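## Task

Lift the piece standing on square A1 off the board and set it down upright on the table. Then carry the piece from A5 onto A1. Use the labels along the board's edge to identify squares. When finished, all other squares must contain the same thing they contained originally, all pieces must be standing upright, and each relocated piece must sit entirely within its destination square.

## Robot and tools

ROBOT. There are two xArm7-style arms, left_arm and right_arm, each with a parallel two-finger gripper and a wrist camera. Each arm has seven joints.

FRAMES. The scene frame has its origin on the table top, halfway between the two nominal arm bases. +z points up, +x points out over the table, and left_arm is on the +y side. Camera image sides do not follow these arm names.

The calibrated bases in the scene frame are:
- left_arm at (+0.057, +0.411, 0) m, unrotated.
- right_arm at (+0.056, -0.313, 0) m, with a tiny yaw (quat_wxyz +1.000, 0, 0, +0.006).

Each arm reports its end_effector_position (m), end_effector_quat_wxyz and velocities in its own base frame, not the scene frame. These readings can be off by a few cm, more when the arm is stretched out.

The fingers point along the gripper's +z axis and open and close along its y axis. The reported hand point lies between the pads when they are closed, about 2 cm short of the fingertips. Closing pushes the tips about 10 mm further along +z, mostly while the pad gap is still above 40 mm.

ROW LAYOUT. A row is 16 numbers, each in [-1, 1], and both arms are always included. The first 8 are for left_arm and the last 8 for right_arm. Within each arm's 8 numbers:
- Seven joint numbers, in this order: elbow, wrist pitch, shoulder, forearm roll, upper arm roll, waist, wrist roll.
- Then the gripper opening.

The joint numbers are offsets, not poses. They count from that arm's Joint targets as they stood when the action began, not from the previous row. They are scaled so that 1.0 equals 2.036 rad. Sending the same offset again moves the joint further.

The opening is absolute: +1 is fully open and -1 is closed.

The upper arm roll and forearm roll signs are flipped relative to the URDF, in commands and in all readings. The joint ranges below use URDF signs:
- waist and both rolls: -6.283 to 6.283
- shoulder: -2.059 to 2.094
- elbow: -0.192 to 3.927
- wrist pitch: -1.693 to 3.142

For the two flipped joints, negate a range before using it. A joint's true end can differ from these by up to 0.010 rad.

TOOLS.

execute_actions(actions, cameras): actions is a list of actions. Each action is a table of up to 15 rows, and each row runs for one 1/30 s step. If an action has fewer than 15 rows, its last row is held for the remaining steps. An empty list just reports the state and images.
- An action is refused for both arms if it would push a joint more than 0.010 rad beyond its range.
- The whole call is refused if it is malformed, or if its first action fails that check against the latest state.

move(target, speed, blend, opening_speed, blocking, cameras): target is one 16-number row or a list of up to 15 rows. Every row's offsets count from the same current Joint targets, not from the previous row. All joints move in step, so the gripper travels along a curve.
- speed: peak rad/s of the joint with the farthest to go, 0.01 to 2, default 0.5. Give one value, or one per target.
- blend: in rad; lets the path pass near intermediate targets instead of stopping at them.
- opening_speed: at least 0.2 per second, on the -1 to +1 scale.
- blocking=false: returns after about 0.5 s while the motion continues.
- A path shorter than 0.5 s is slowed down. A path longer than 10 s falls short of its target.
- There is no obstacle avoidance.
- The result adds a move: line with one of done, off_target, moving, held or fault. It also shows limits=held when a check withheld steps, plus each arm's worst joint error above 0.01 rad. done does not mean contact was avoided.

wait(seconds 0 to 10): lets the scene run while each arm holds its last command.

stop(): brakes a running move.

zoom_image(camera, region [x0,y0,x1,y1] in pixels, at most 504x504): gives a closer look at a camera's latest image.

clear_fault(arm): releases a reported torque fault on that arm.

read_manual(section): returns licence text only.

finished_scene(scene): ends the current scene, whose number you pass; this cannot be undone.

RESULT LINES.
- Joint positions and Joint velocities: one block per arm in the joint order above, followed by the pad gap (m; 0.084 when fully open). "within noise" means the arm is still.
- Joint targets: the base that your next offsets count from.
- Tool commands: the current gripper commands. To leave a gripper unchanged, resend its present value; sending 0 means half open.
- grip_measured: the actual opening, on the same -1 to +1 scale as commands.
- joint sent to its limit: a joint was stopped at its end.
- joint command not followed: the clearance check between the arms changed or held back commands.
- Joint torques: total drive output, noisy and offset; positive means toward larger position values.
- Camera images come from cam_low (504x504, fixed, scene frame), cam_left_wrist and cam_right_wrist (896x504, each in its arm's base frame).

MOTION LIMITS. Joint targets move at most 3.14 rad/s. A target can lead the measured angle by at most 0.623 rad. A step that would move the hand more than 70 mm is scaled back. An unfinished motion must be commanded again in a later action.

GRIPPING. To hold a piece, command an opening clearly below grip_measured; the further below, the firmer the grip, up to about 24 N per pad. Closing fast can over-squeeze. Something may briefly tug on a held piece, so grip firmly.

FAULTS. If contact torque reaches a joint's limit, that arm backs off and stops until clear_fault is called. The limits in N m are:
- waist and shoulder: 44
- upper arm roll, elbow and forearm roll: 26.4
- wrist pitch and wrist roll: 14.8

A held weight counts toward these limits. To end a push against something, command the targets back past the measured positions.

Motors heat up when holding loads, stretching out or straining. A MOTOR HOT line appears at 65 °C, and at 80 °C the arm is braked for 30 to 60 s or more.

AVOID. Do not drop pieces, release them while they are still moving, or knock them over. Avoid fast impacts, hard presses, and any contact between the two arms, which can fail the scene. Never let anything leave the table. Set pieces down gently and upright.

Each tool is called after ">>>" in YAML: its name, and indented under it one key for each argument.

## Session

>>> execute_actions:
  actions: []

Scene clock: 0.00 s.
left_arm: end_effector_position=(+0.3726, -0.3797, +0.2955) grip_measured=+1.00 end_effector_quat_wxyz=(-0.035, +0.999, +0.024, +0.030) | right_arm: end_effector_position=(+0.1075, -0.4721, +0.1815) grip_measured=+1.00 end_effector_quat_wxyz=(-0.416, +0.111, +0.902, +0.011)
Joint names: [elbow, wrist pitch, shoulder, forearm roll, upper arm roll, waist, wrist roll]
Joint positions: left_arm=[1.55 1.371 0.194 -0.097 0.016 -0.821 -0.905 0.084] | right_arm=[1.529 1.679 0.502 0.679 -0.152 -1.152 2.548 0.084]
Joint velocities: within noise
Joint torques (N m): no reading
Joint targets: left_arm=[1.550 1.371 0.194 -0.097 0.016 -0.821 -0.905] | right_arm=[1.529 1.679 0.502 0.679 -0.152 -1.152 2.548]
Tool commands: left_gripper/opening=+1.0 right_gripper/opening=+1.0
camera_calibration:
cam_left_wrist: T_world_to_cam=[[0.0540332, -0.996323, -0.0664926, -0.347767], [-0.997138, -0.0503116, -0.0564269, 0.437166], [0.052874, 0.0693513, -0.99619, 0.430976], [0, 0, 0, 1]] pos_world=[0.431919, -0.354382, 0.430878]
cam_right_wrist: T_world_to_cam=[[0.201997, 0.978294, -0.0462287, 0.480774], [0.625918, -0.165255, -0.762179, 0.0620469], [-0.753275, 0.125023, -0.645714, 0.387123], [0, 0, 0, 1]] pos_world=[0.155659, -0.508484, 0.319487]

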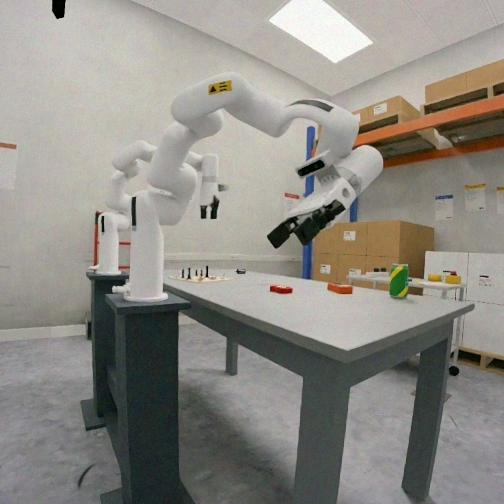

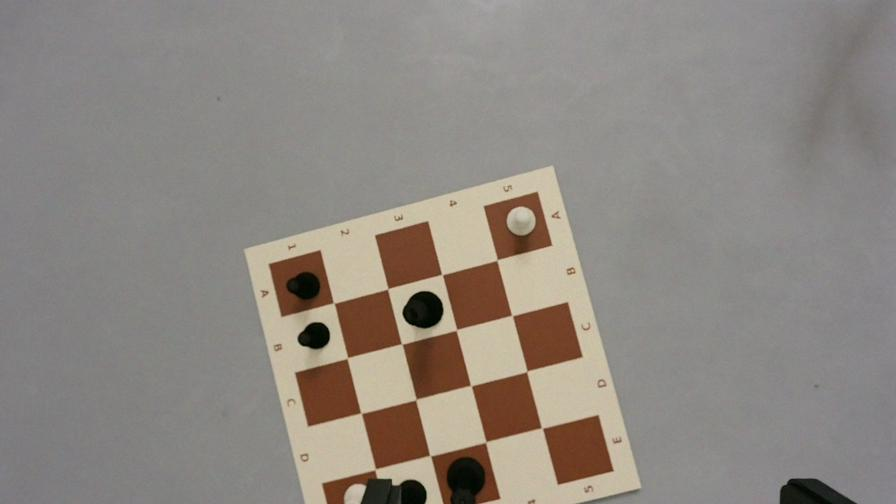

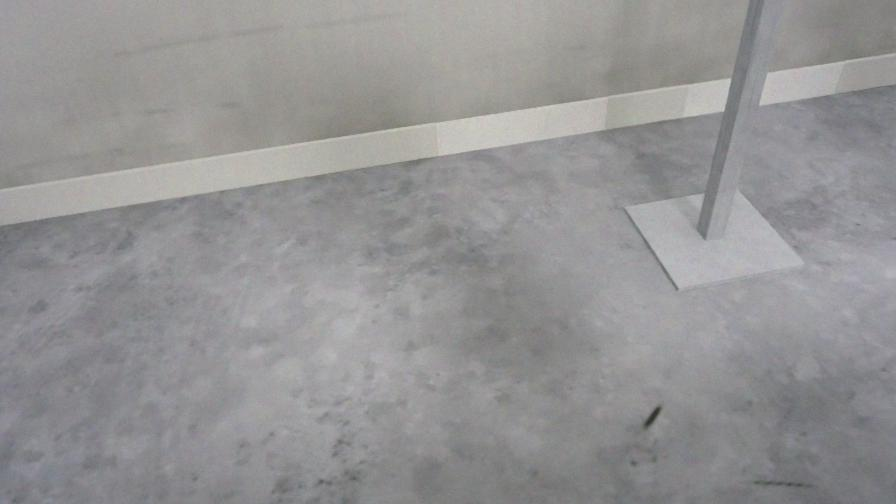

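>>> zoom_image:
  camera: "cam_left_wrist"
  region: [230, 160, 450, 350]

>>> zoom_image:
  camera: "cam_left_wrist"
  region: [430, 150, 650, 340]

>>> zoom_image:
  camera: "cam_left_wrist"
  region: [270, 340, 650, 504]

>>> zoom_image:
  camera: "cam_low"
  region: [140, 240, 420, 310]

Scaled by 2.291 from the camera's 896x504 image, which has a finer 1280x720 frame.

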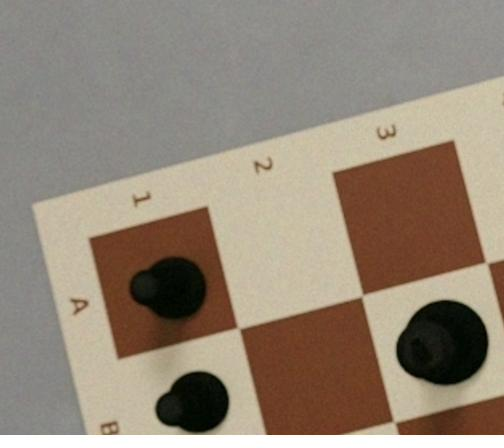

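Scaled by 2.291 from the camera's 896x504 image, which has a finer 1280x720 frame.

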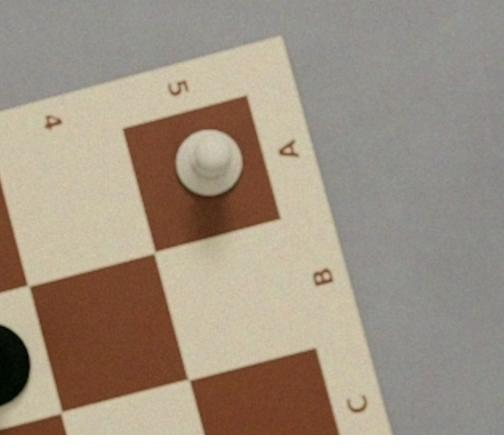

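Scaled by 1.326 from the camera's 896x504 image, which has a finer 1280x720 frame.

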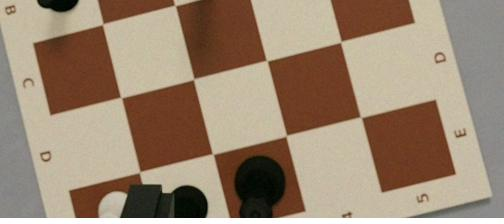

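Scaled by 1.800 from the camera's 504x504 image, which has a finer 720x720 frame.

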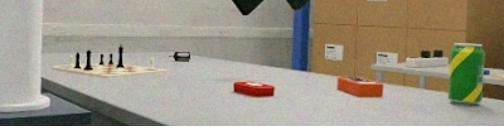

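>>> move:
  target: [-0.26886, -0.27918, 0.00295, 0.04764, -0.00786, 0.15965, 0.04835, 0.1, 0, 0, 0, 0, 0, 0, 0, 1.0]
  speed: 0.6
  cameras: ["cam_left_wrist"]

Scene clock: 12.67 s.
left_arm: end_effector_position=(+0.4271, -0.2313, +0.1100) grip_measured=+0.09 end_effector_quat_wxyz=(+0.000, +0.988, +0.155, +0.000) | right_arm: end_effector_position=(+0.1075, -0.4721, +0.1815) grip_measured=+1.00 end_effector_quat_wxyz=(-0.416, +0.111, +0.902, +0.011)
Joint positions: left_arm=[1.003 0.803 0.2 0 0 -0.496 -0.807 0.048] | right_arm=[1.529 1.679 0.502 0.679 -0.152 -1.152 2.548 0.084]
Joint torques (N m): left_arm=[18.19 -1.59 -28.62 0.67 -0.55 2.54 0.27] | right_arm=[11.39 0.23 -20.64 1.43 -0.86 -0.02 0.31]
Joint targets: left_arm=[1.003 0.803 0.200 0.000 0.000 -0.496 -0.807] | right_arm=[1.529 1.679 0.502 0.679 -0.152 -1.152 2.548]
move: done
camera_calibration:
cam_left_wrist: T_world_to_cam=[[0.309306, -0.95096, 0.00225358, -0.321375], [-0.950949, -0.309288, 0.00605334, 0.40199], [-0.00505948, -0.00401538, -0.999979, 0.241218], [0, 0, 0, 1]]
Images, in order: cam_left_wrist.

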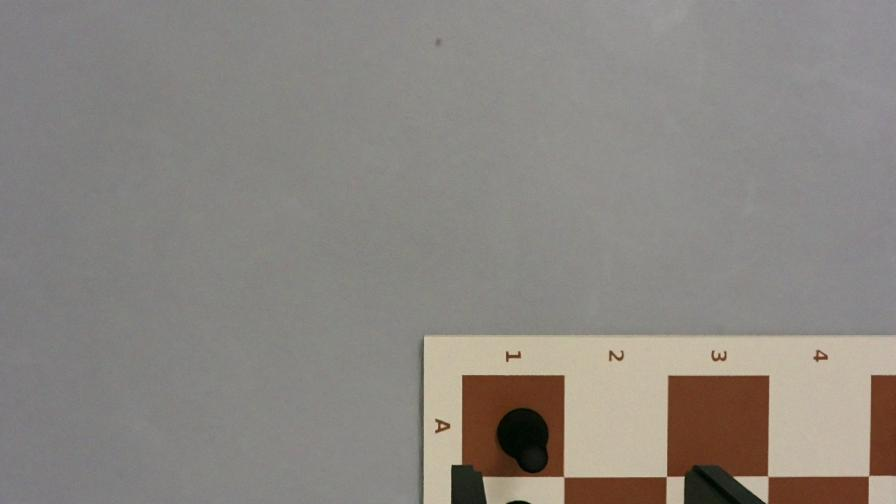

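>>> zoom_image:
  camera: "cam_left_wrist"
  region: [440, 364, 640, 504]

Scaled by 2.520 from the camera's 896x504 image, which has a finer 1280x720 frame.

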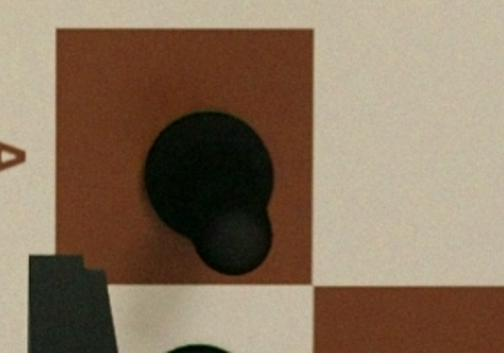

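>>> move:
  target: [-0.02466, -0.09563, 0.07097, 0, 0, 0.00292, 0.00292, 0.1, 0, 0, 0, 0, 0, 0, 0, 1.0]
  speed: 0.25
  cameras: ["cam_left_wrist"]

Scene clock: 20.27 s.
left_arm: end_effector_position=(+0.4265, -0.2277, +0.0367) grip_measured=+0.09 end_effector_quat_wxyz=(+0.000, +0.988, +0.155, +0.000) | right_arm: end_effector_position=(+0.1075, -0.4721, +0.1815) grip_measured=+1.00 end_effector_quat_wxyz=(-0.416, +0.111, +0.902, +0.011)
Joint positions: left_arm=[0.952 0.608 0.344 0 0 -0.49 -0.801 0.048] | right_arm=[1.529 1.679 0.502 0.679 -0.152 -1.152 2.548 0.084]
Joint torques (N m): left_arm=[16.27 -1.62 -27.35 0.1 -0.36 2.78 0.46] | right_arm=[11.53 0.29 -20.86 1.48 -0.98 0.29 0.3]
Joint targets: left_arm=[0.952 0.608 0.344 0.000 0.000 -0.490 -0.801] | right_arm=[1.529 1.679 0.502 0.679 -0.152 -1.152 2.548]
move: done
camera_calibration:
cam_left_wrist: T_world_to_cam=[[0.309405, -0.950927, 0.00228323, -0.317633], [-0.950917, -0.309388, 0.00600799, 0.40298], [-0.00500676, -0.00403007, -0.999979, 0.167946], [0, 0, 0, 1]]
Images, in order: cam_left_wrist.

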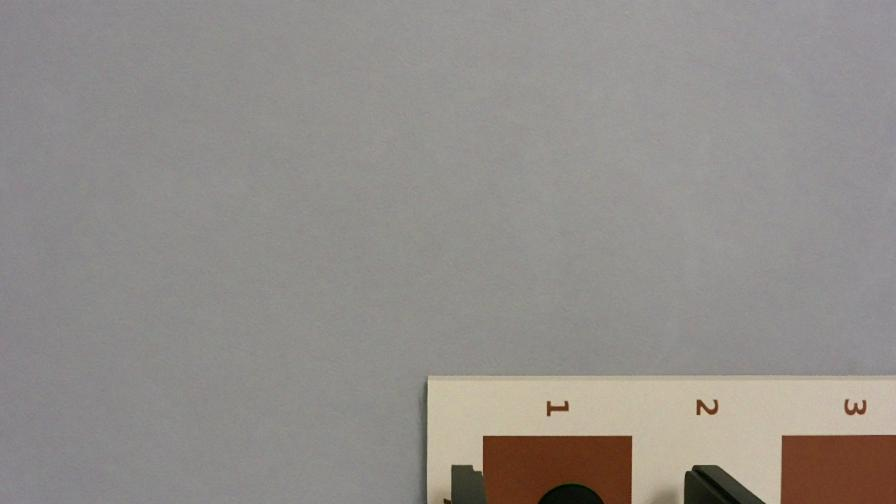

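>>> move:
  target: [0, 0, 0, 0, 0, 0, 0, -1.0, 0, 0, 0, 0, 0, 0, 0, 1.0]
  opening_speed: 0.9
  cameras: ["cam_left_wrist"]

Scene clock: 22.47 s.
left_arm: end_effector_position=(+0.4265, -0.2277, +0.0367) grip_measured=-0.78 end_effector_quat_wxyz=(+0.000, +0.988, +0.155, +0.000) | right_arm: end_effector_position=(+0.1075, -0.4721, +0.1815) grip_measured=+1.00 end_effector_quat_wxyz=(-0.416, +0.111, +0.902, +0.011)
Joint positions: left_arm=[0.952 0.608 0.344 0 0 -0.49 -0.801 0.01] | right_arm=[1.529 1.679 0.502 0.679 -0.152 -1.152 2.548 0.084]
Joint torques (N m): left_arm=[16.79 -1.26 -28.06 -0.15 -0.36 2.45 0.27] | right_arm=[11.48 0.3 -20.98 1.41 -0.99 0.25 0.29]
Joint targets: left_arm=[0.952 0.608 0.344 0.000 0.000 -0.490 -0.801] | right_arm=[1.529 1.679 0.502 0.679 -0.152 -1.152 2.548]
move: done
camera_calibration:
cam_left_wrist: T_world_to_cam=[[0.309406, -0.950928, 0.00224108, -0.317618], [-0.950917, -0.309388, 0.00604702, 0.402967], [-0.00505692, -0.00400206, -0.999979, 0.167944], [0, 0, 0, 1]]
Images, in order: cam_left_wrist.

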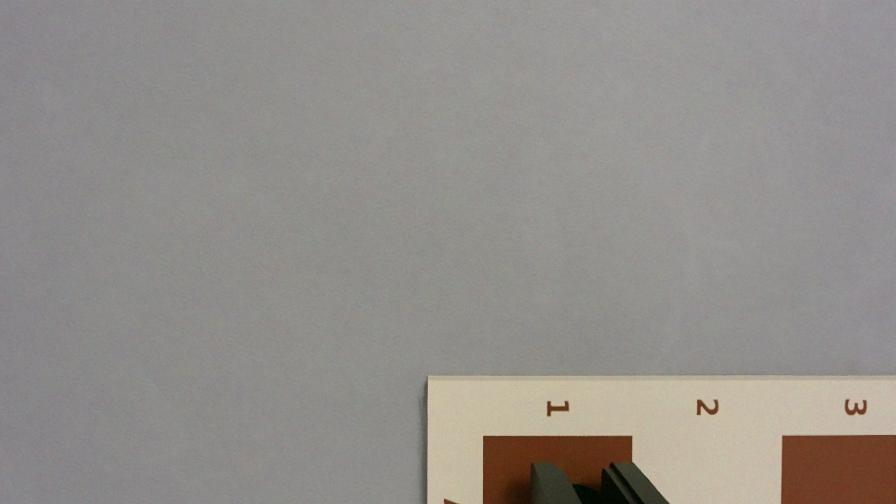

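>>> move:
  target:
    - [0.01051, 0.06159, -0.05108, 0, 0, 0, 0, -1.0, 0, 0, 0, 0, 0, 0, 0, 1.0]
    - [-0.09067, 0.03507, -0.12574, 0, 0, 0.06365, 0, -1.0, 0, 0, 0, 0, 0, 0, 0, 1.0]
    - [-0.10231, -0.04091, -0.06145, 0, 0, 0.06365, 0, -1.0, 0, 0, 0, 0, 0, 0, 0, 1.0]
  speed: [0.35, 0.45, 0.25]
  blend: [0.03, 0.03, 0]
  cameras: ["cam_left_wrist", "cam_low"]

Scene clock: 28.47 s.
left_arm: end_effector_position=(+0.4019, -0.1517, +0.0325) grip_measured=-0.78 end_effector_quat_wxyz=(+0.000, +0.976, +0.218, +0.000) | right_arm: end_effector_position=(+0.1075, -0.4721, +0.1815) grip_measured=+1.00 end_effector_quat_wxyz=(-0.416, +0.111, +0.902, +0.011)
Joint positions: left_arm=[0.744 0.525 0.219 0 0 -0.361 -0.801 0.01] | right_arm=[1.529 1.679 0.502 0.679 -0.152 -1.152 2.548 0.084]
Joint torques (N m): left_arm=[15.16 -1.79 -23.37 0.06 0.24 2.86 -0.04] | right_arm=[11.49 0.28 -21.08 1.52 -1 0.17 0.35]
Joint targets: left_arm=[0.744 0.525 0.219 0.000 0.000 -0.361 -0.801] | right_arm=[1.529 1.679 0.502 0.679 -0.152 -1.152 2.548]
move: done
camera_calibration:
cam_left_wrist: T_world_to_cam=[[0.429678, -0.902979, 0.00232615, -0.278764], [-0.902972, -0.429659, 0.00591637, 0.365644], [-0.00434291, -0.00464258, -0.99998, 0.16354], [0, 0, 0, 1]]
Images, in order: cam_low, cam_left_wrist.

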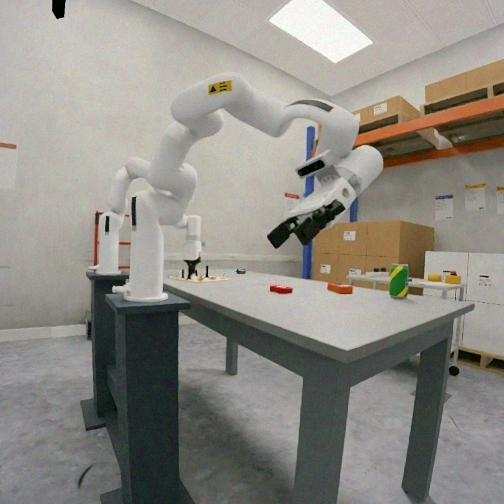

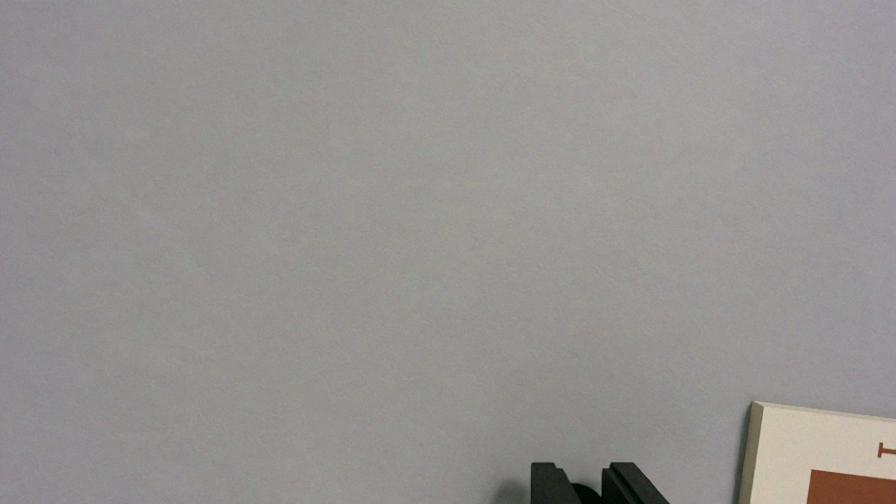

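>>> zoom_image:
  camera: "cam_left_wrist"
  region: [730, 390, 800, 440]

Scaled by 7.200 from the camera's 896x504 image, which has a finer 1280x720 frame.

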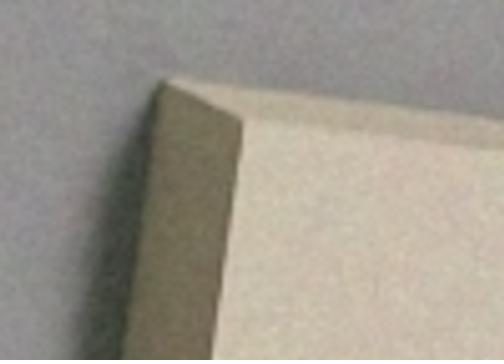

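>>> move:
  target: [-0.00006, -0.00099, 0.00093, 0, 0, 0, 0, -1.0, 0, 0, 0, 0, 0, 0, 0, 1.0]
  speed: 0.05
  cameras: []

Scene clock: 31.40 s.
left_arm: end_effector_position=(+0.4019, -0.1517, +0.0318) grip_measured=-0.78 end_effector_quat_wxyz=(+0.000, +0.976, +0.218, +0.000) | right_arm: end_effector_position=(+0.1075, -0.4721, +0.1815) grip_measured=+1.00 end_effector_quat_wxyz=(-0.416, +0.111, +0.902, +0.011)
Joint positions: left_arm=[0.744 0.523 0.221 0 0 -0.361 -0.801 0.01] | right_arm=[1.529 1.679 0.502 0.679 -0.152 -1.152 2.548 0.084]
Joint torques (N m): left_arm=[15.4 -1.58 -23.27 0.08 -0.37 2.03 0.01] | right_arm=[11.52 0.26 -20.95 1.45 -1.03 0.4 0.32]
Joint targets: left_arm=[0.744 0.523 0.221 0.000 0.000 -0.361 -0.801] | right_arm=[1.529 1.679 0.502 0.679 -0.152 -1.152 2.548]
move: done

>>> move:
  target: [-0.00004, -0.00071, 0.00066, 0, 0, 0, 0, -1.0, 0, 0, 0, 0, 0, 0, 0, 1.0]
  speed: 0.05
  cameras: []

Scene clock: 32.50 s.
left_arm: end_effector_position=(+0.4019, -0.1517, +0.0313) grip_measured=-0.78 end_effector_quat_wxyz=(+0.000, +0.976, +0.218, +0.000) | right_arm: end_effector_position=(+0.1075, -0.4721, +0.1815) grip_measured=+1.00 end_effector_quat_wxyz=(-0.416, +0.111, +0.902, +0.011)
Joint positions: left_arm=[0.744 0.522 0.222 0 0 -0.361 -0.801 0.01] | right_arm=[1.529 1.679 0.502 0.679 -0.152 -1.152 2.548 0.084]
Joint torques (N m): left_arm=[15.07 -1.75 -23.13 -0.11 -0.19 2.08 -0.03] | right_arm=[11.54 0.32 -21.09 1.55 -1 0.3 0.34]
Joint targets: left_arm=[0.744 0.522 0.222 0.000 0.000 -0.361 -0.801] | right_arm=[1.529 1.679 0.502 0.679 -0.152 -1.152 2.548]
move: done

>>> move:
  target: [-0.00004, -0.00071, 0.00066, 0, 0, 0, 0, -1.0, 0, 0, 0, 0, 0, 0, 0, 1.0]
  speed: 0.05
  cameras: []

Scene clock: 33.73 s.
left_arm: end_effector_position=(+0.4019, -0.1517, +0.0308) grip_measured=-0.78 end_effector_quat_wxyz=(+0.000, +0.976, +0.218, +0.000) | right_arm: end_effector_position=(+0.1075, -0.4721, +0.1815) grip_measured=+1.00 end_effector_quat_wxyz=(-0.416, +0.111, +0.902, +0.011)
Joint positions: left_arm=[0.744 0.52 0.224 0 0 -0.361 -0.801 0.01] | right_arm=[1.529 1.679 0.502 0.679 -0.152 -1.152 2.548 0.084]
Joint torques (N m): left_arm=[15.07 -1.66 -23.42 -0.18 -0.14 2.11 -0.02] | right_arm=[11.57 0.33 -21.13 1.56 -0.99 0.28 0.3]
Joint targets: left_arm=[0.744 0.520 0.224 0.000 0.000 -0.361 -0.801] | right_arm=[1.529 1.679 0.502 0.679 -0.152 -1.152 2.548]
move: done

>>> move:
  target: [-0.00003, -0.00057, 0.00053, 0, 0, 0, 0, -1.0, 0, 0, 0, 0, 0, 0, 0, 1.0]
  speed: 0.05
  cameras: []

Scene clock: 34.97 s.
left_arm: end_effector_position=(+0.4019, -0.1517, +0.0304) grip_measured=-0.78 end_effector_quat_wxyz=(+0.000, +0.976, +0.218, +0.000) | right_arm: end_effector_position=(+0.1075, -0.4721, +0.1815) grip_measured=+1.00 end_effector_quat_wxyz=(-0.416, +0.111, +0.902, +0.011)
Joint positions: left_arm=[0.744 0.519 0.225 0 0 -0.361 -0.801 0.01] | right_arm=[1.529 1.679 0.502 0.679 -0.152 -1.152 2.548 0.084]
Joint torques (N m): left_arm=[15.14 -1.58 -23.17 0.05 -0.11 1.73 0.13] | right_arm=[11.51 0.25 -21.16 1.59 -0.99 0.37 0.35]
Joint targets: left_arm=[0.744 0.519 0.225 0.000 0.000 -0.361 -0.801] | right_arm=[1.529 1.679 0.502 0.679 -0.152 -1.152 2.548]
move: done

>>> move:
  target: [-0.00003, -0.00057, 0.00053, 0, 0, 0, 0, -1.0, 0, 0, 0, 0, 0, 0, 0, 1.0]
  speed: 0.05
  cameras: []

Scene clock: 36.40 s.
left_arm: end_effector_position=(+0.4020, -0.1517, +0.0301) grip_measured=-0.78 end_effector_quat_wxyz=(+0.000, +0.976, +0.218, +0.000) | right_arm: end_effector_position=(+0.1075, -0.4721, +0.1815) grip_measured=+1.00 end_effector_quat_wxyz=(-0.416, +0.111, +0.902, +0.011)
Joint positions: left_arm=[0.744 0.518 0.226 0 0 -0.361 -0.801 0.01] | right_arm=[1.529 1.679 0.502 0.679 -0.152 -1.152 2.548 0.084]
Joint torques (N m): left_arm=[12.22 -1.51 -17.55 -0.12 -0.21 1.39 0] | right_arm=[11.49 0.33 -21 1.55 -1.04 0.31 0.3]
Joint targets: left_arm=[0.744 0.518 0.226 0.000 0.000 -0.361 -0.801] | right_arm=[1.529 1.679 0.502 0.679 -0.152 -1.152 2.548]
move: done

>>> move:
  target: [0.00002, 0.0004, -0.00037, 0, 0, 0, 0, -0.3, 0, 0, 0, 0, 0, 0, 0, 1.0]
  speed: 0.05
  opening_speed: 0.6
  cameras: ["cam_left_wrist"]

Scene clock: 40.70 s.
left_arm: end_effector_position=(+0.4019, -0.1517, +0.0303) grip_measured=-0.32 end_effector_quat_wxyz=(+0.000, +0.976, +0.218, +0.000) | right_arm: end_effector_position=(+0.1075, -0.4721, +0.1815) grip_measured=+1.00 end_effector_quat_wxyz=(-0.416, +0.111, +0.902, +0.011)
Joint positions: left_arm=[0.744 0.519 0.225 0 0 -0.361 -0.801 0.03] | right_arm=[1.529 1.679 0.502 0.679 -0.152 -1.152 2.548 0.084]
Joint torques (N m): left_arm=[16.61 -1.68 -27.27 -0.02 -0.09 1.19 -0.05] | right_arm=[11.5 0.34 -21.08 1.64 -0.99 0.41 0.39]
Joint targets: left_arm=[0.744 0.519 0.225 0.000 0.000 -0.361 -0.801] | right_arm=[1.529 1.679 0.502 0.679 -0.152 -1.152 2.548]
move: done
camera_calibration:
cam_left_wrist: T_world_to_cam=[[0.429686, -0.902975, 0.00232305, -0.278758], [-0.902968, -0.429667, 0.00591702, 0.365655], [-0.00434478, -0.0046401, -0.99998, 0.161318], [0, 0, 0, 1]]
Images, in order: cam_left_wrist.

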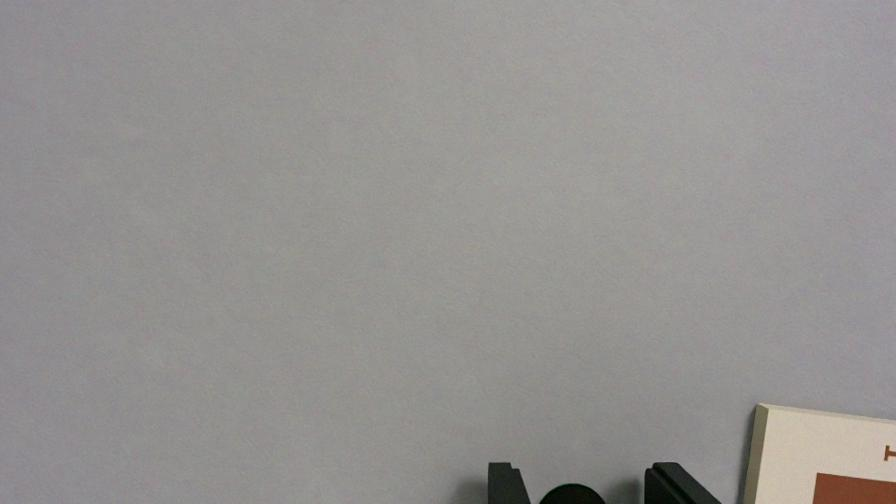

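>>> move:
  target:
    - [0.01749, 0.10083, -0.08335, 0, 0, 0, 0, 0.1, 0, 0, 0, 0, 0, 0, 0, 1.0]
    - [0.3887, 0.22608, 0.16262, 0, 0, -0.14607, -0.0826, 0.1, 0, 0, 0, 0, 0, 0, 0, 1.0]
  speed: [0.35, 0.6]
  blend: [0.03, 0]
  cameras: ["cam_left_wrist"]

Scene clock: 45.87 s.
left_arm: end_effector_position=(+0.4768, -0.3686, +0.1098) grip_measured=+0.09 end_effector_quat_wxyz=(+0.000, +0.988, +0.155, +0.000) | right_arm: end_effector_position=(+0.1075, -0.4721, +0.1815) grip_measured=+1.00 end_effector_quat_wxyz=(-0.416, +0.111, +0.902, +0.011)
Joint positions: left_arm=[1.535 0.979 0.556 0 0 -0.658 -0.969 0.048] | right_arm=[1.529 1.679 0.502 0.679 -0.152 -1.152 2.548 0.084]
Joint torques (N m): left_arm=[21.2 -1 -35.34 0.03 -0.21 -2.32 -0.13] | right_arm=[11.58 0.31 -21.16 1.64 -1.07 0.3 0.36]
Joint targets: left_arm=[1.535 0.979 0.556 0.000 0.000 -0.658 -0.969] | right_arm=[1.529 1.679 0.502 0.679 -0.152 -1.152 2.548]
move: done
camera_calibration:
cam_left_wrist: T_world_to_cam=[[0.309776, -0.950806, 0.00237877, -0.467499], [-0.950796, -0.309758, 0.00599088, 0.406571], [-0.00495932, -0.00411756, -0.999979, 0.240609], [0, 0, 0, 1]]
Images, in order: cam_left_wrist.

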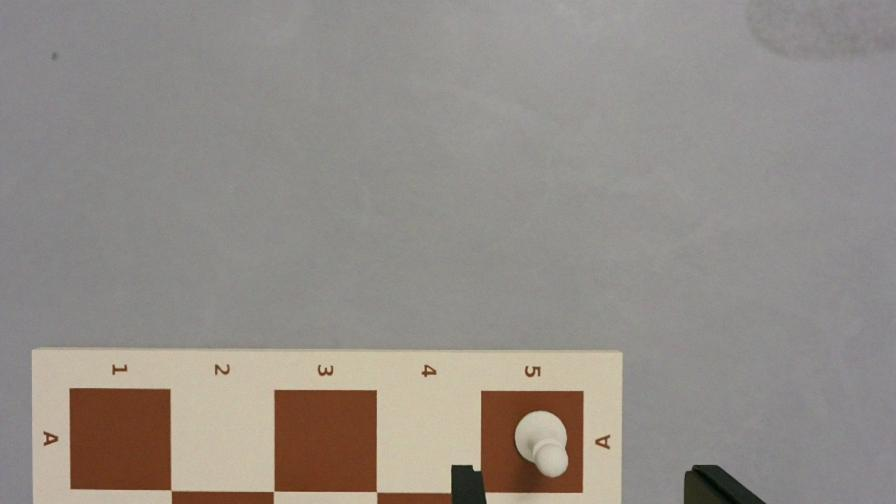

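>>> zoom_image:
  camera: "cam_left_wrist"
  region: [440, 364, 640, 504]

Scaled by 2.520 from the camera's 896x504 image, which has a finer 1280x720 frame.

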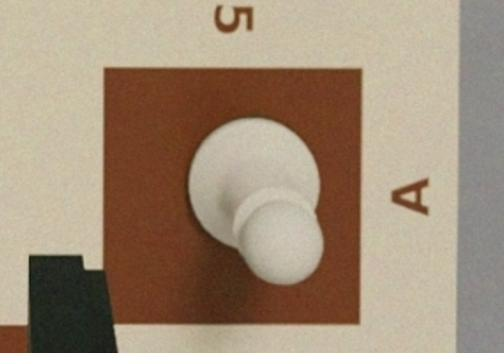

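>>> move:
  target: [-0.01528, -0.07422, 0.05894, 0, 0, -0.00115, -0.00115, 0.1, 0, 0, 0, 0, 0, 0, 0, 1.0]
  speed: 0.2
  cameras: ["cam_left_wrist"]

Scene clock: 50.40 s.
left_arm: end_effector_position=(+0.4777, -0.3711, +0.0365) grip_measured=+0.09 end_effector_quat_wxyz=(+0.000, +0.988, +0.155, +0.000) | right_arm: end_effector_position=(+0.1075, -0.4721, +0.1815) grip_measured=+1.00 end_effector_quat_wxyz=(-0.416, +0.111, +0.902, +0.011)
Joint positions: left_arm=[1.504 0.828 0.676 0 0 -0.66 -0.971 0.048] | right_arm=[1.529 1.679 0.502 0.679 -0.152 -1.152 2.548 0.084]
Joint torques (N m): left_arm=[18.56 -1.68 -36.84 0.18 0.14 -2.3 -0.29] | right_arm=[11.52 0.3 -20.97 1.71 -1.04 0.43 0.3]
Joint targets: left_arm=[1.504 0.828 0.676 0.000 0.000 -0.660 -0.971] | right_arm=[1.529 1.679 0.502 0.679 -0.152 -1.152 2.548]
move: done
camera_calibration:
cam_left_wrist: T_world_to_cam=[[0.309753, -0.950814, 0.00242055, -0.469971], [-0.950804, -0.309734, 0.00596723, 0.407083], [-0.004924, -0.00414984, -0.999979, 0.167311], [0, 0, 0, 1]]
Images, in order: cam_left_wrist.

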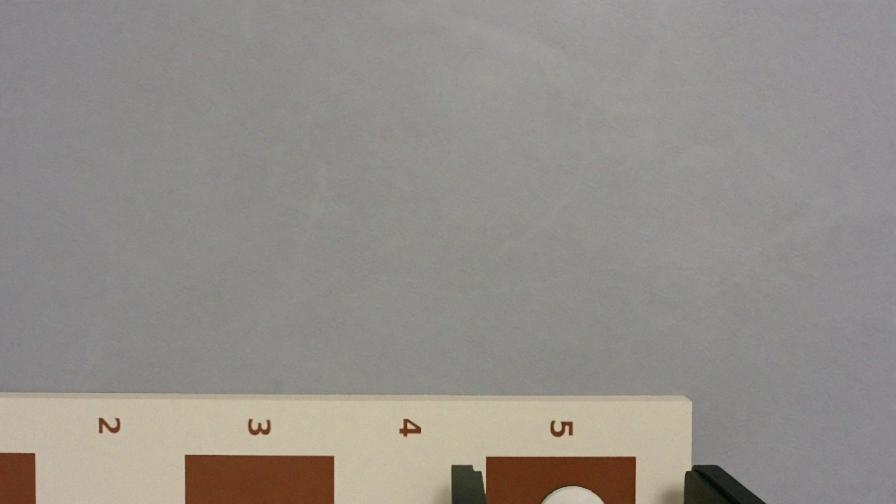

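>>> move:
  target: [0, 0, 0, 0, 0, 0, 0, -1.0, 0, 0, 0, 0, 0, 0, 0, 1.0]
  opening_speed: 0.9
  cameras: ["cam_left_wrist"]

Scene clock: 52.27 s.
left_arm: end_effector_position=(+0.4777, -0.3711, +0.0365) grip_measured=-0.78 end_effector_quat_wxyz=(+0.000, +0.988, +0.155, +0.000) | right_arm: end_effector_position=(+0.1075, -0.4721, +0.1815) grip_measured=+1.00 end_effector_quat_wxyz=(-0.416, +0.111, +0.902, +0.011)
Joint positions: left_arm=[1.504 0.828 0.676 0 0 -0.66 -0.971 0.01] | right_arm=[1.529 1.679 0.502 0.679 -0.152 -1.152 2.548 0.084]
Joint torques (N m): left_arm=[18.81 -1.29 -37.28 0.19 0.17 -1.76 -0.18] | right_arm=[11.5 0.32 -21.11 1.69 -1.03 0.47 0.34]
Joint targets: left_arm=[1.504 0.828 0.676 0.000 0.000 -0.660 -0.971] | right_arm=[1.529 1.679 0.502 0.679 -0.152 -1.152 2.548]
move: done
camera_calibration:
cam_left_wrist: T_world_to_cam=[[0.309752, -0.950814, 0.00236674, -0.469953], [-0.950804, -0.309734, 0.00600378, 0.407071], [-0.00497542, -0.00410999, -0.999979, 0.167311], [0, 0, 0, 1]]
Images, in order: cam_left_wrist.

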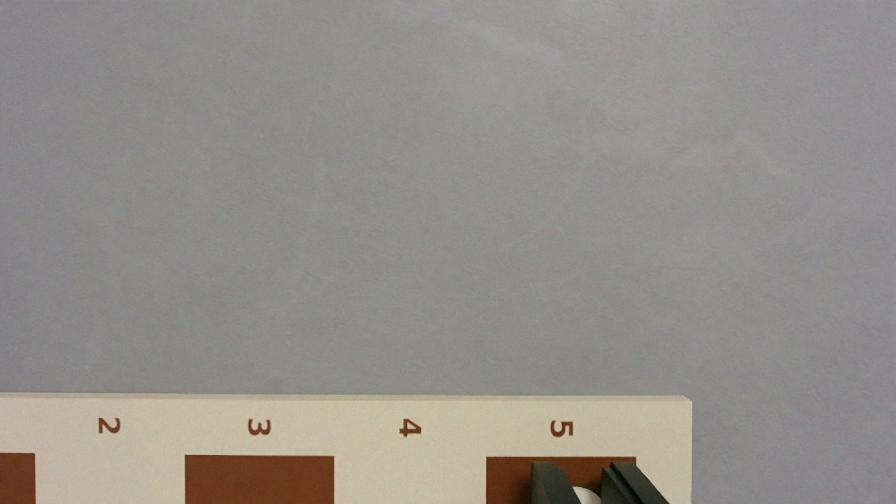

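>>> move:
  target:
    - [0.01685, 0.06557, -0.04867, 0, 0, 0, 0, -1.0, 0, 0, 0, 0, 0, 0, 0, 1.0]
    - [-0.25236, -0.0141, -0.23826, 0, 0, 0.08758, 0.08758, -1.0, 0, 0, 0, 0, 0, 0, 0, 1.0]
  speed: [0.3, 0.5]
  blend: [0.03, 0]
  cameras: ["cam_left_wrist"]

Scene clock: 57.03 s.
left_arm: end_effector_position=(+0.4276, -0.2239, +0.1098) grip_measured=-0.78 end_effector_quat_wxyz=(+0.000, +0.988, +0.155, +0.000) | right_arm: end_effector_position=(+0.1075, -0.4721, +0.1815) grip_measured=+1.00 end_effector_quat_wxyz=(-0.416, +0.111, +0.902, +0.011)
Joint positions: left_arm=[0.99 0.799 0.191 0 0 -0.482 -0.793 0.01] | right_arm=[1.529 1.679 0.502 0.679 -0.152 -1.152 2.548 0.084]
Joint torques (N m): left_arm=[18.05 -1.62 -29.44 0.28 0.59 2.76 0.4] | right_arm=[11.5 0.3 -20.88 1.71 -1.05 0.52 0.3]
Joint targets: left_arm=[0.990 0.799 0.191 0.000 0.000 -0.482 -0.793] | right_arm=[1.529 1.679 0.502 0.679 -0.152 -1.152 2.548]
move: done
camera_calibration:
cam_left_wrist: T_world_to_cam=[[0.309687, -0.950836, 0.00235473, -0.314571], [-0.950826, -0.309669, 0.00595074, 0.404682], [-0.00492899, -0.0040818, -0.99998, 0.240991], [0, 0, 0, 1]]
Images, in order: cam_left_wrist.

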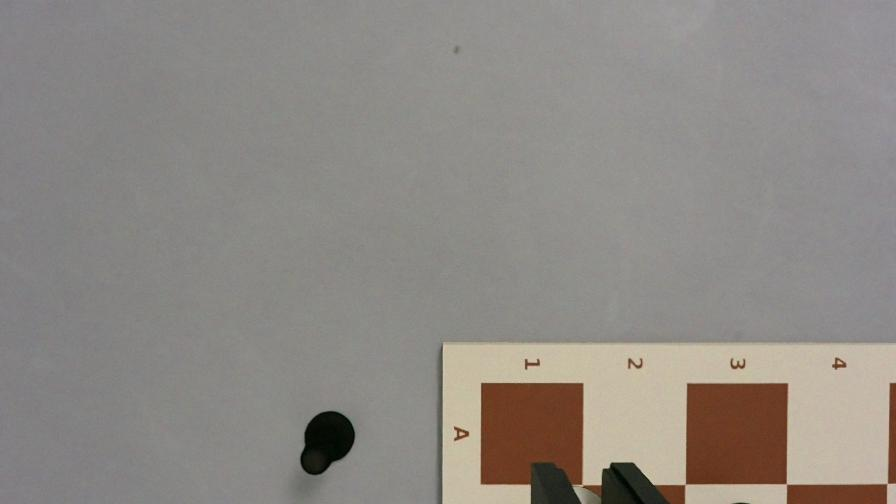

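>>> move:
  target: [-0.0201, -0.09202, 0.07192, 0, 0, 0, 0, -1.0, 0, 0, 0, 0, 0, 0, 0, 1.0]
  speed: 0.25
  cameras: ["cam_left_wrist"]

Scene clock: 60.10 s.
left_arm: end_effector_position=(+0.4276, -0.2238, +0.0387) grip_measured=-0.78 end_effector_quat_wxyz=(+0.000, +0.988, +0.155, +0.000) | right_arm: end_effector_position=(+0.1075, -0.4721, +0.1815) grip_measured=+1.00 end_effector_quat_wxyz=(-0.416, +0.111, +0.902, +0.011)
Joint positions: left_arm=[0.949 0.612 0.338 0 0 -0.482 -0.793 0.01] | right_arm=[1.529 1.679 0.502 0.679 -0.152 -1.152 2.548 0.084]
Joint torques (N m): left_arm=[16.4 -1.67 -26.98 0.16 -0.08 2.21 -0.06] | right_arm=[11.63 0.31 -21.05 1.72 -1.07 0.6 0.34]
Joint targets: left_arm=[0.949 0.612 0.338 0.000 0.000 -0.482 -0.793] | right_arm=[1.529 1.679 0.502 0.679 -0.152 -1.152 2.548]
move: done
camera_calibration:
cam_left_wrist: T_world_to_cam=[[0.309753, -0.950814, 0.00240235, -0.314415], [-0.950805, -0.309735, 0.00589342, 0.405091], [-0.00485945, -0.00410967, -0.99998, 0.169817], [0, 0, 0, 1]]
Images, in order: cam_left_wrist.

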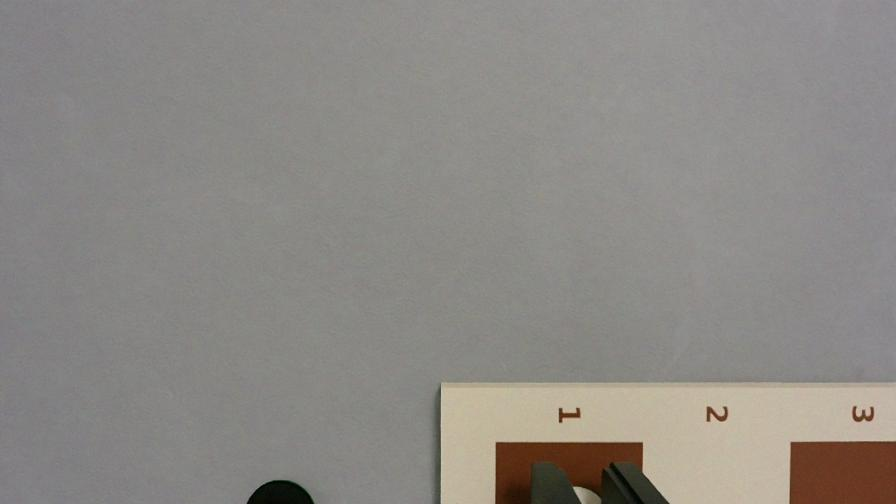

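>>> move:
  target: [-0.00016, -0.00175, 0.00159, 0, 0, 0, 0, -1.0, 0, 0, 0, 0, 0, 0, 0, 1.0]
  speed: 0.05
  cameras: []

Scene clock: 62.33 s.
left_arm: end_effector_position=(+0.4276, -0.2238, +0.0373) grip_measured=-0.78 end_effector_quat_wxyz=(+0.000, +0.988, +0.155, +0.000) | right_arm: end_effector_position=(+0.1075, -0.4721, +0.1815) grip_measured=+1.00 end_effector_quat_wxyz=(-0.416, +0.111, +0.902, +0.011)
Joint positions: left_arm=[0.949 0.608 0.341 0 0 -0.482 -0.793 0.01] | right_arm=[1.529 1.679 0.502 0.679 -0.152 -1.152 2.548 0.084]
Joint torques (N m): left_arm=[16.43 -1.69 -27.46 0.38 -0.09 1.94 0.05] | right_arm=[11.51 0.31 -20.95 1.79 -1 0.73 0.34]
Joint targets: left_arm=[0.949 0.608 0.341 0.000 0.000 -0.482 -0.793] | right_arm=[1.529 1.679 0.502 0.679 -0.152 -1.152 2.548]
move: done

>>> move:
  target: [-0.00006, -0.00069, 0.00062, 0, 0, 0, 0, -1.0, 0, 0, 0, 0, 0, 0, 0, 1.0]
  speed: 0.05
  cameras: []

Scene clock: 63.67 s.
left_arm: end_effector_position=(+0.4276, -0.2238, +0.0367) grip_measured=-0.78 end_effector_quat_wxyz=(+0.000, +0.988, +0.155, +0.000) | right_arm: end_effector_position=(+0.1075, -0.4721, +0.1815) grip_measured=+1.00 end_effector_quat_wxyz=(-0.416, +0.111, +0.902, +0.011)
Joint positions: left_arm=[0.949 0.607 0.342 0 0 -0.482 -0.793 0.01] | right_arm=[1.529 1.679 0.502 0.679 -0.152 -1.152 2.548 0.084]
Joint torques (N m): left_arm=[16.34 -1.6 -27.54 0.35 -0.15 2.19 -0.12] | right_arm=[11.53 0.26 -20.9 1.75 -1.02 0.72 0.37]
Joint targets: left_arm=[0.949 0.607 0.342 0.000 0.000 -0.482 -0.793] | right_arm=[1.529 1.679 0.502 0.679 -0.152 -1.152 2.548]
move: done

>>> move:
  target: [-0.00005, -0.0005, 0.00046, 0, 0, 0, 0, -1.0, 0, 0, 0, 0, 0, 0, 0, 1.0]
  speed: 0.05
  cameras: []

Scene clock: 65.03 s.
left_arm: end_effector_position=(+0.4276, -0.2238, +0.0363) grip_measured=-0.78 end_effector_quat_wxyz=(+0.000, +0.988, +0.155, +0.000) | right_arm: end_effector_position=(+0.1075, -0.4721, +0.1815) grip_measured=+1.00 end_effector_quat_wxyz=(-0.416, +0.111, +0.902, +0.011)
Joint positions: left_arm=[0.949 0.606 0.343 0 0 -0.482 -0.793 0.01] | right_arm=[1.529 1.679 0.502 0.679 -0.152 -1.152 2.548 0.084]
Joint torques (N m): left_arm=[16.41 -1.6 -27.55 0.51 -0.13 2.11 -0.03] | right_arm=[11.53 0.25 -21.06 1.84 -1 0.57 0.36]
Joint targets: left_arm=[0.949 0.606 0.343 0.000 0.000 -0.482 -0.793] | right_arm=[1.529 1.679 0.502 0.679 -0.152 -1.152 2.548]
move: done

>>> move:
  target: [-0.00005, -0.0005, 0.00046, 0, 0, 0, 0, -1.0, 0, 0, 0, 0, 0, 0, 0, 1.0]
  speed: 0.05
  cameras: []

Scene clock: 66.43 s.
left_arm: end_effector_position=(+0.4276, -0.2238, +0.0359) grip_measured=-0.78 end_effector_quat_wxyz=(+0.000, +0.988, +0.155, +0.000) | right_arm: end_effector_position=(+0.1075, -0.4721, +0.1815) grip_measured=+1.00 end_effector_quat_wxyz=(-0.416, +0.111, +0.902, +0.011)
Joint positions: left_arm=[0.949 0.605 0.344 0 0 -0.482 -0.793 0.01] | right_arm=[1.529 1.679 0.502 0.679 -0.152 -1.152 2.548 0.084]
Joint torques (N m): left_arm=[16.27 -1.62 -27.41 0.28 -0.11 1.96 0.06] | right_arm=[11.55 0.28 -20.97 1.8 -0.88 0.64 0.38]
Joint targets: left_arm=[0.949 0.605 0.344 0.000 0.000 -0.482 -0.793] | right_arm=[1.529 1.679 0.502 0.679 -0.152 -1.152 2.548]
move: done

>>> move:
  target: [-0.00005, -0.0005, 0.00046, 0, 0, 0, 0, -1.0, 0, 0, 0, 0, 0, 0, 0, 1.0]
  speed: 0.05
  cameras: []

Scene clock: 68.07 s.
left_arm: end_effector_position=(+0.4276, -0.2238, +0.0355) grip_measured=-0.78 end_effector_quat_wxyz=(+0.000, +0.988, +0.155, +0.000) | right_arm: end_effector_position=(+0.1075, -0.4721, +0.1815) grip_measured=+1.00 end_effector_quat_wxyz=(-0.416, +0.111, +0.902, +0.011)
Joint positions: left_arm=[0.948 0.604 0.345 0 0 -0.482 -0.793 0.01] | right_arm=[1.529 1.679 0.502 0.679 -0.152 -1.152 2.548 0.084]
Joint torques (N m): left_arm=[14.03 -1.51 -22.62 0.33 -0.15 2.32 0] | right_arm=[11.6 0.28 -20.98 1.81 -0.97 0.64 0.36]
Joint targets: left_arm=[0.948 0.604 0.345 0.000 0.000 -0.482 -0.793] | right_arm=[1.529 1.679 0.502 0.679 -0.152 -1.152 2.548]
move: done

>>> move:
  target: [0.00002, 0.00028, -0.00026, 0, 0, 0, 0, -0.3, 0, 0, 0, 0, 0, 0, 0, 1.0]
  speed: 0.05
  opening_speed: 0.6
  cameras: ["cam_left_wrist"]

Scene clock: 70.50 s.
left_arm: end_effector_position=(+0.4276, -0.2238, +0.0357) grip_measured=-0.32 end_effector_quat_wxyz=(+0.000, +0.988, +0.155, +0.000) | right_arm: end_effector_position=(+0.1075, -0.4721, +0.1815) grip_measured=+1.00 end_effector_quat_wxyz=(-0.416, +0.111, +0.902, +0.011)
Joint positions: left_arm=[0.949 0.604 0.344 0 0 -0.482 -0.793 0.03] | right_arm=[1.529 1.679 0.502 0.679 -0.152 -1.152 2.548 0.084]
Joint torques (N m): left_arm=[17.51 -1.48 -31.13 0.49 -0.37 1.98 -0.03] | right_arm=[11.53 0.31 -21.05 1.84 -0.97 0.78 0.31]
Joint targets: left_arm=[0.949 0.604 0.344 0.000 0.000 -0.482 -0.793] | right_arm=[1.529 1.679 0.502 0.679 -0.152 -1.152 2.548]
move: done
camera_calibration:
cam_left_wrist: T_world_to_cam=[[0.309756, -0.950813, 0.00231475, -0.314366], [-0.950803, -0.309738, 0.00597758, 0.405067], [-0.0049666, -0.00405246, -0.999979, 0.166901], [0, 0, 0, 1]]
Images, in order: cam_left_wrist.

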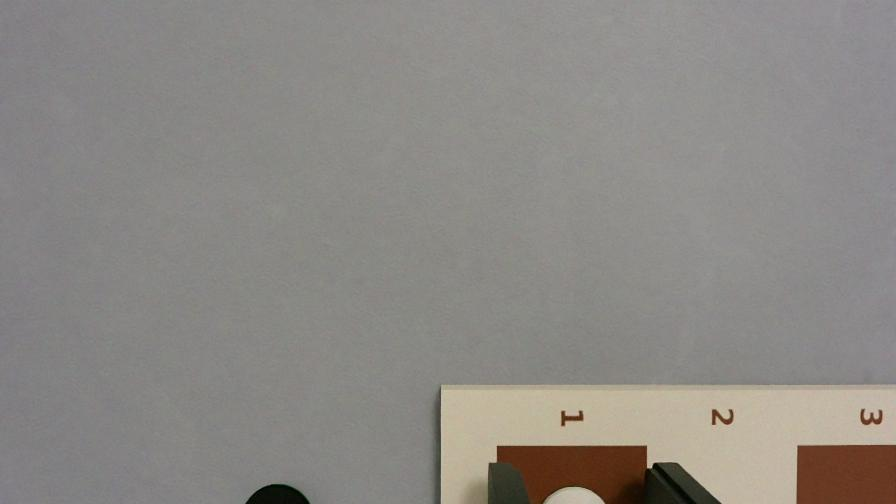

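>>> move:
  target:
    - [0.02024, 0.09592, -0.0752, 0, 0, 0, 0, -0.3, 0, 0, 0, 0, 0, 0, 0, 1.0]
    - [-0.03516, 0.23379, -0.26857, 0, 0, 0, 0, -0.3, 0, 0, 0, 0, 0, 0, 0, 1.0]
  speed: [0.35, 0.6]
  blend: [0.04, 0]
  cameras: ["cam_left_wrist", "cam_low"]

Scene clock: 74.20 s.
left_arm: end_effector_position=(+0.3604, -0.1887, +0.2196) grip_measured=-0.32 end_effector_quat_wxyz=(+0.000, +0.988, +0.155, +0.000) | right_arm: end_effector_position=(+0.1075, -0.4721, +0.1815) grip_measured=+1.00 end_effector_quat_wxyz=(-0.416, +0.111, +0.902, +0.011)
Joint positions: left_arm=[0.877 1.08 -0.202 0 0 -0.482 -0.793 0.03] | right_arm=[1.529 1.679 0.502 0.679 -0.152 -1.152 2.548 0.084]
Joint torques (N m): left_arm=[20.21 -0.89 -20.53 0.47 -0.31 1.42 -0.08] | right_arm=[11.57 0.32 -21.01 1.88 -0.98 0.68 0.34]
Joint targets: left_arm=[0.877 1.080 -0.202 0.000 0.000 -0.482 -0.793] | right_arm=[1.529 1.679 0.502 0.679 -0.152 -1.152 2.548]
move: done
camera_calibration:
cam_left_wrist: T_world_to_cam=[[0.309686, -0.950837, 0.00170241, -0.260425], [-0.950822, -0.309669, 0.00654783, 0.350893], [-0.00569874, -0.00364646, -0.999977, 0.350985], [0, 0, 0, 1]]
Images, in order: cam_low, cam_left_wrist.

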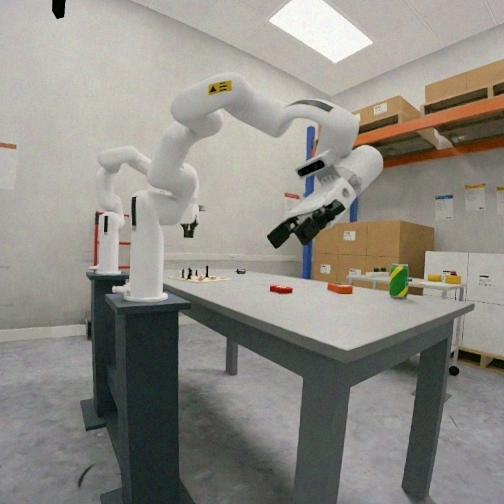

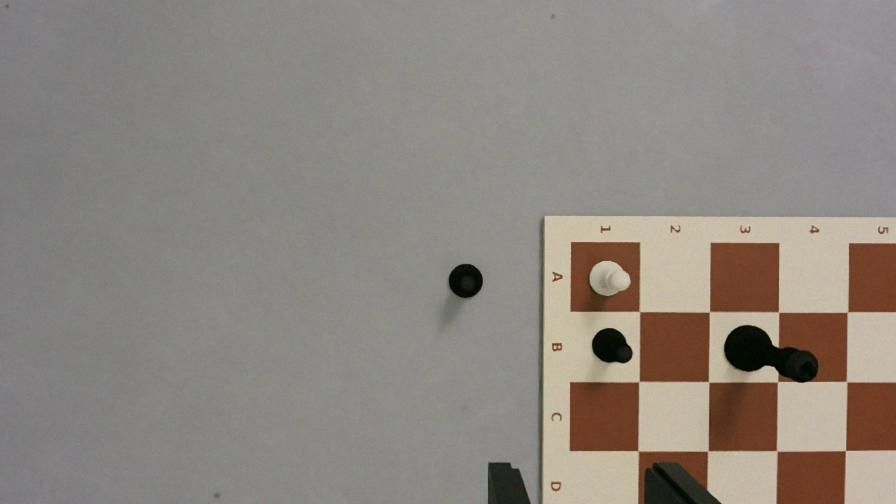

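>>> finished_scene:
  scene: 2

The scene is finished: the task was done.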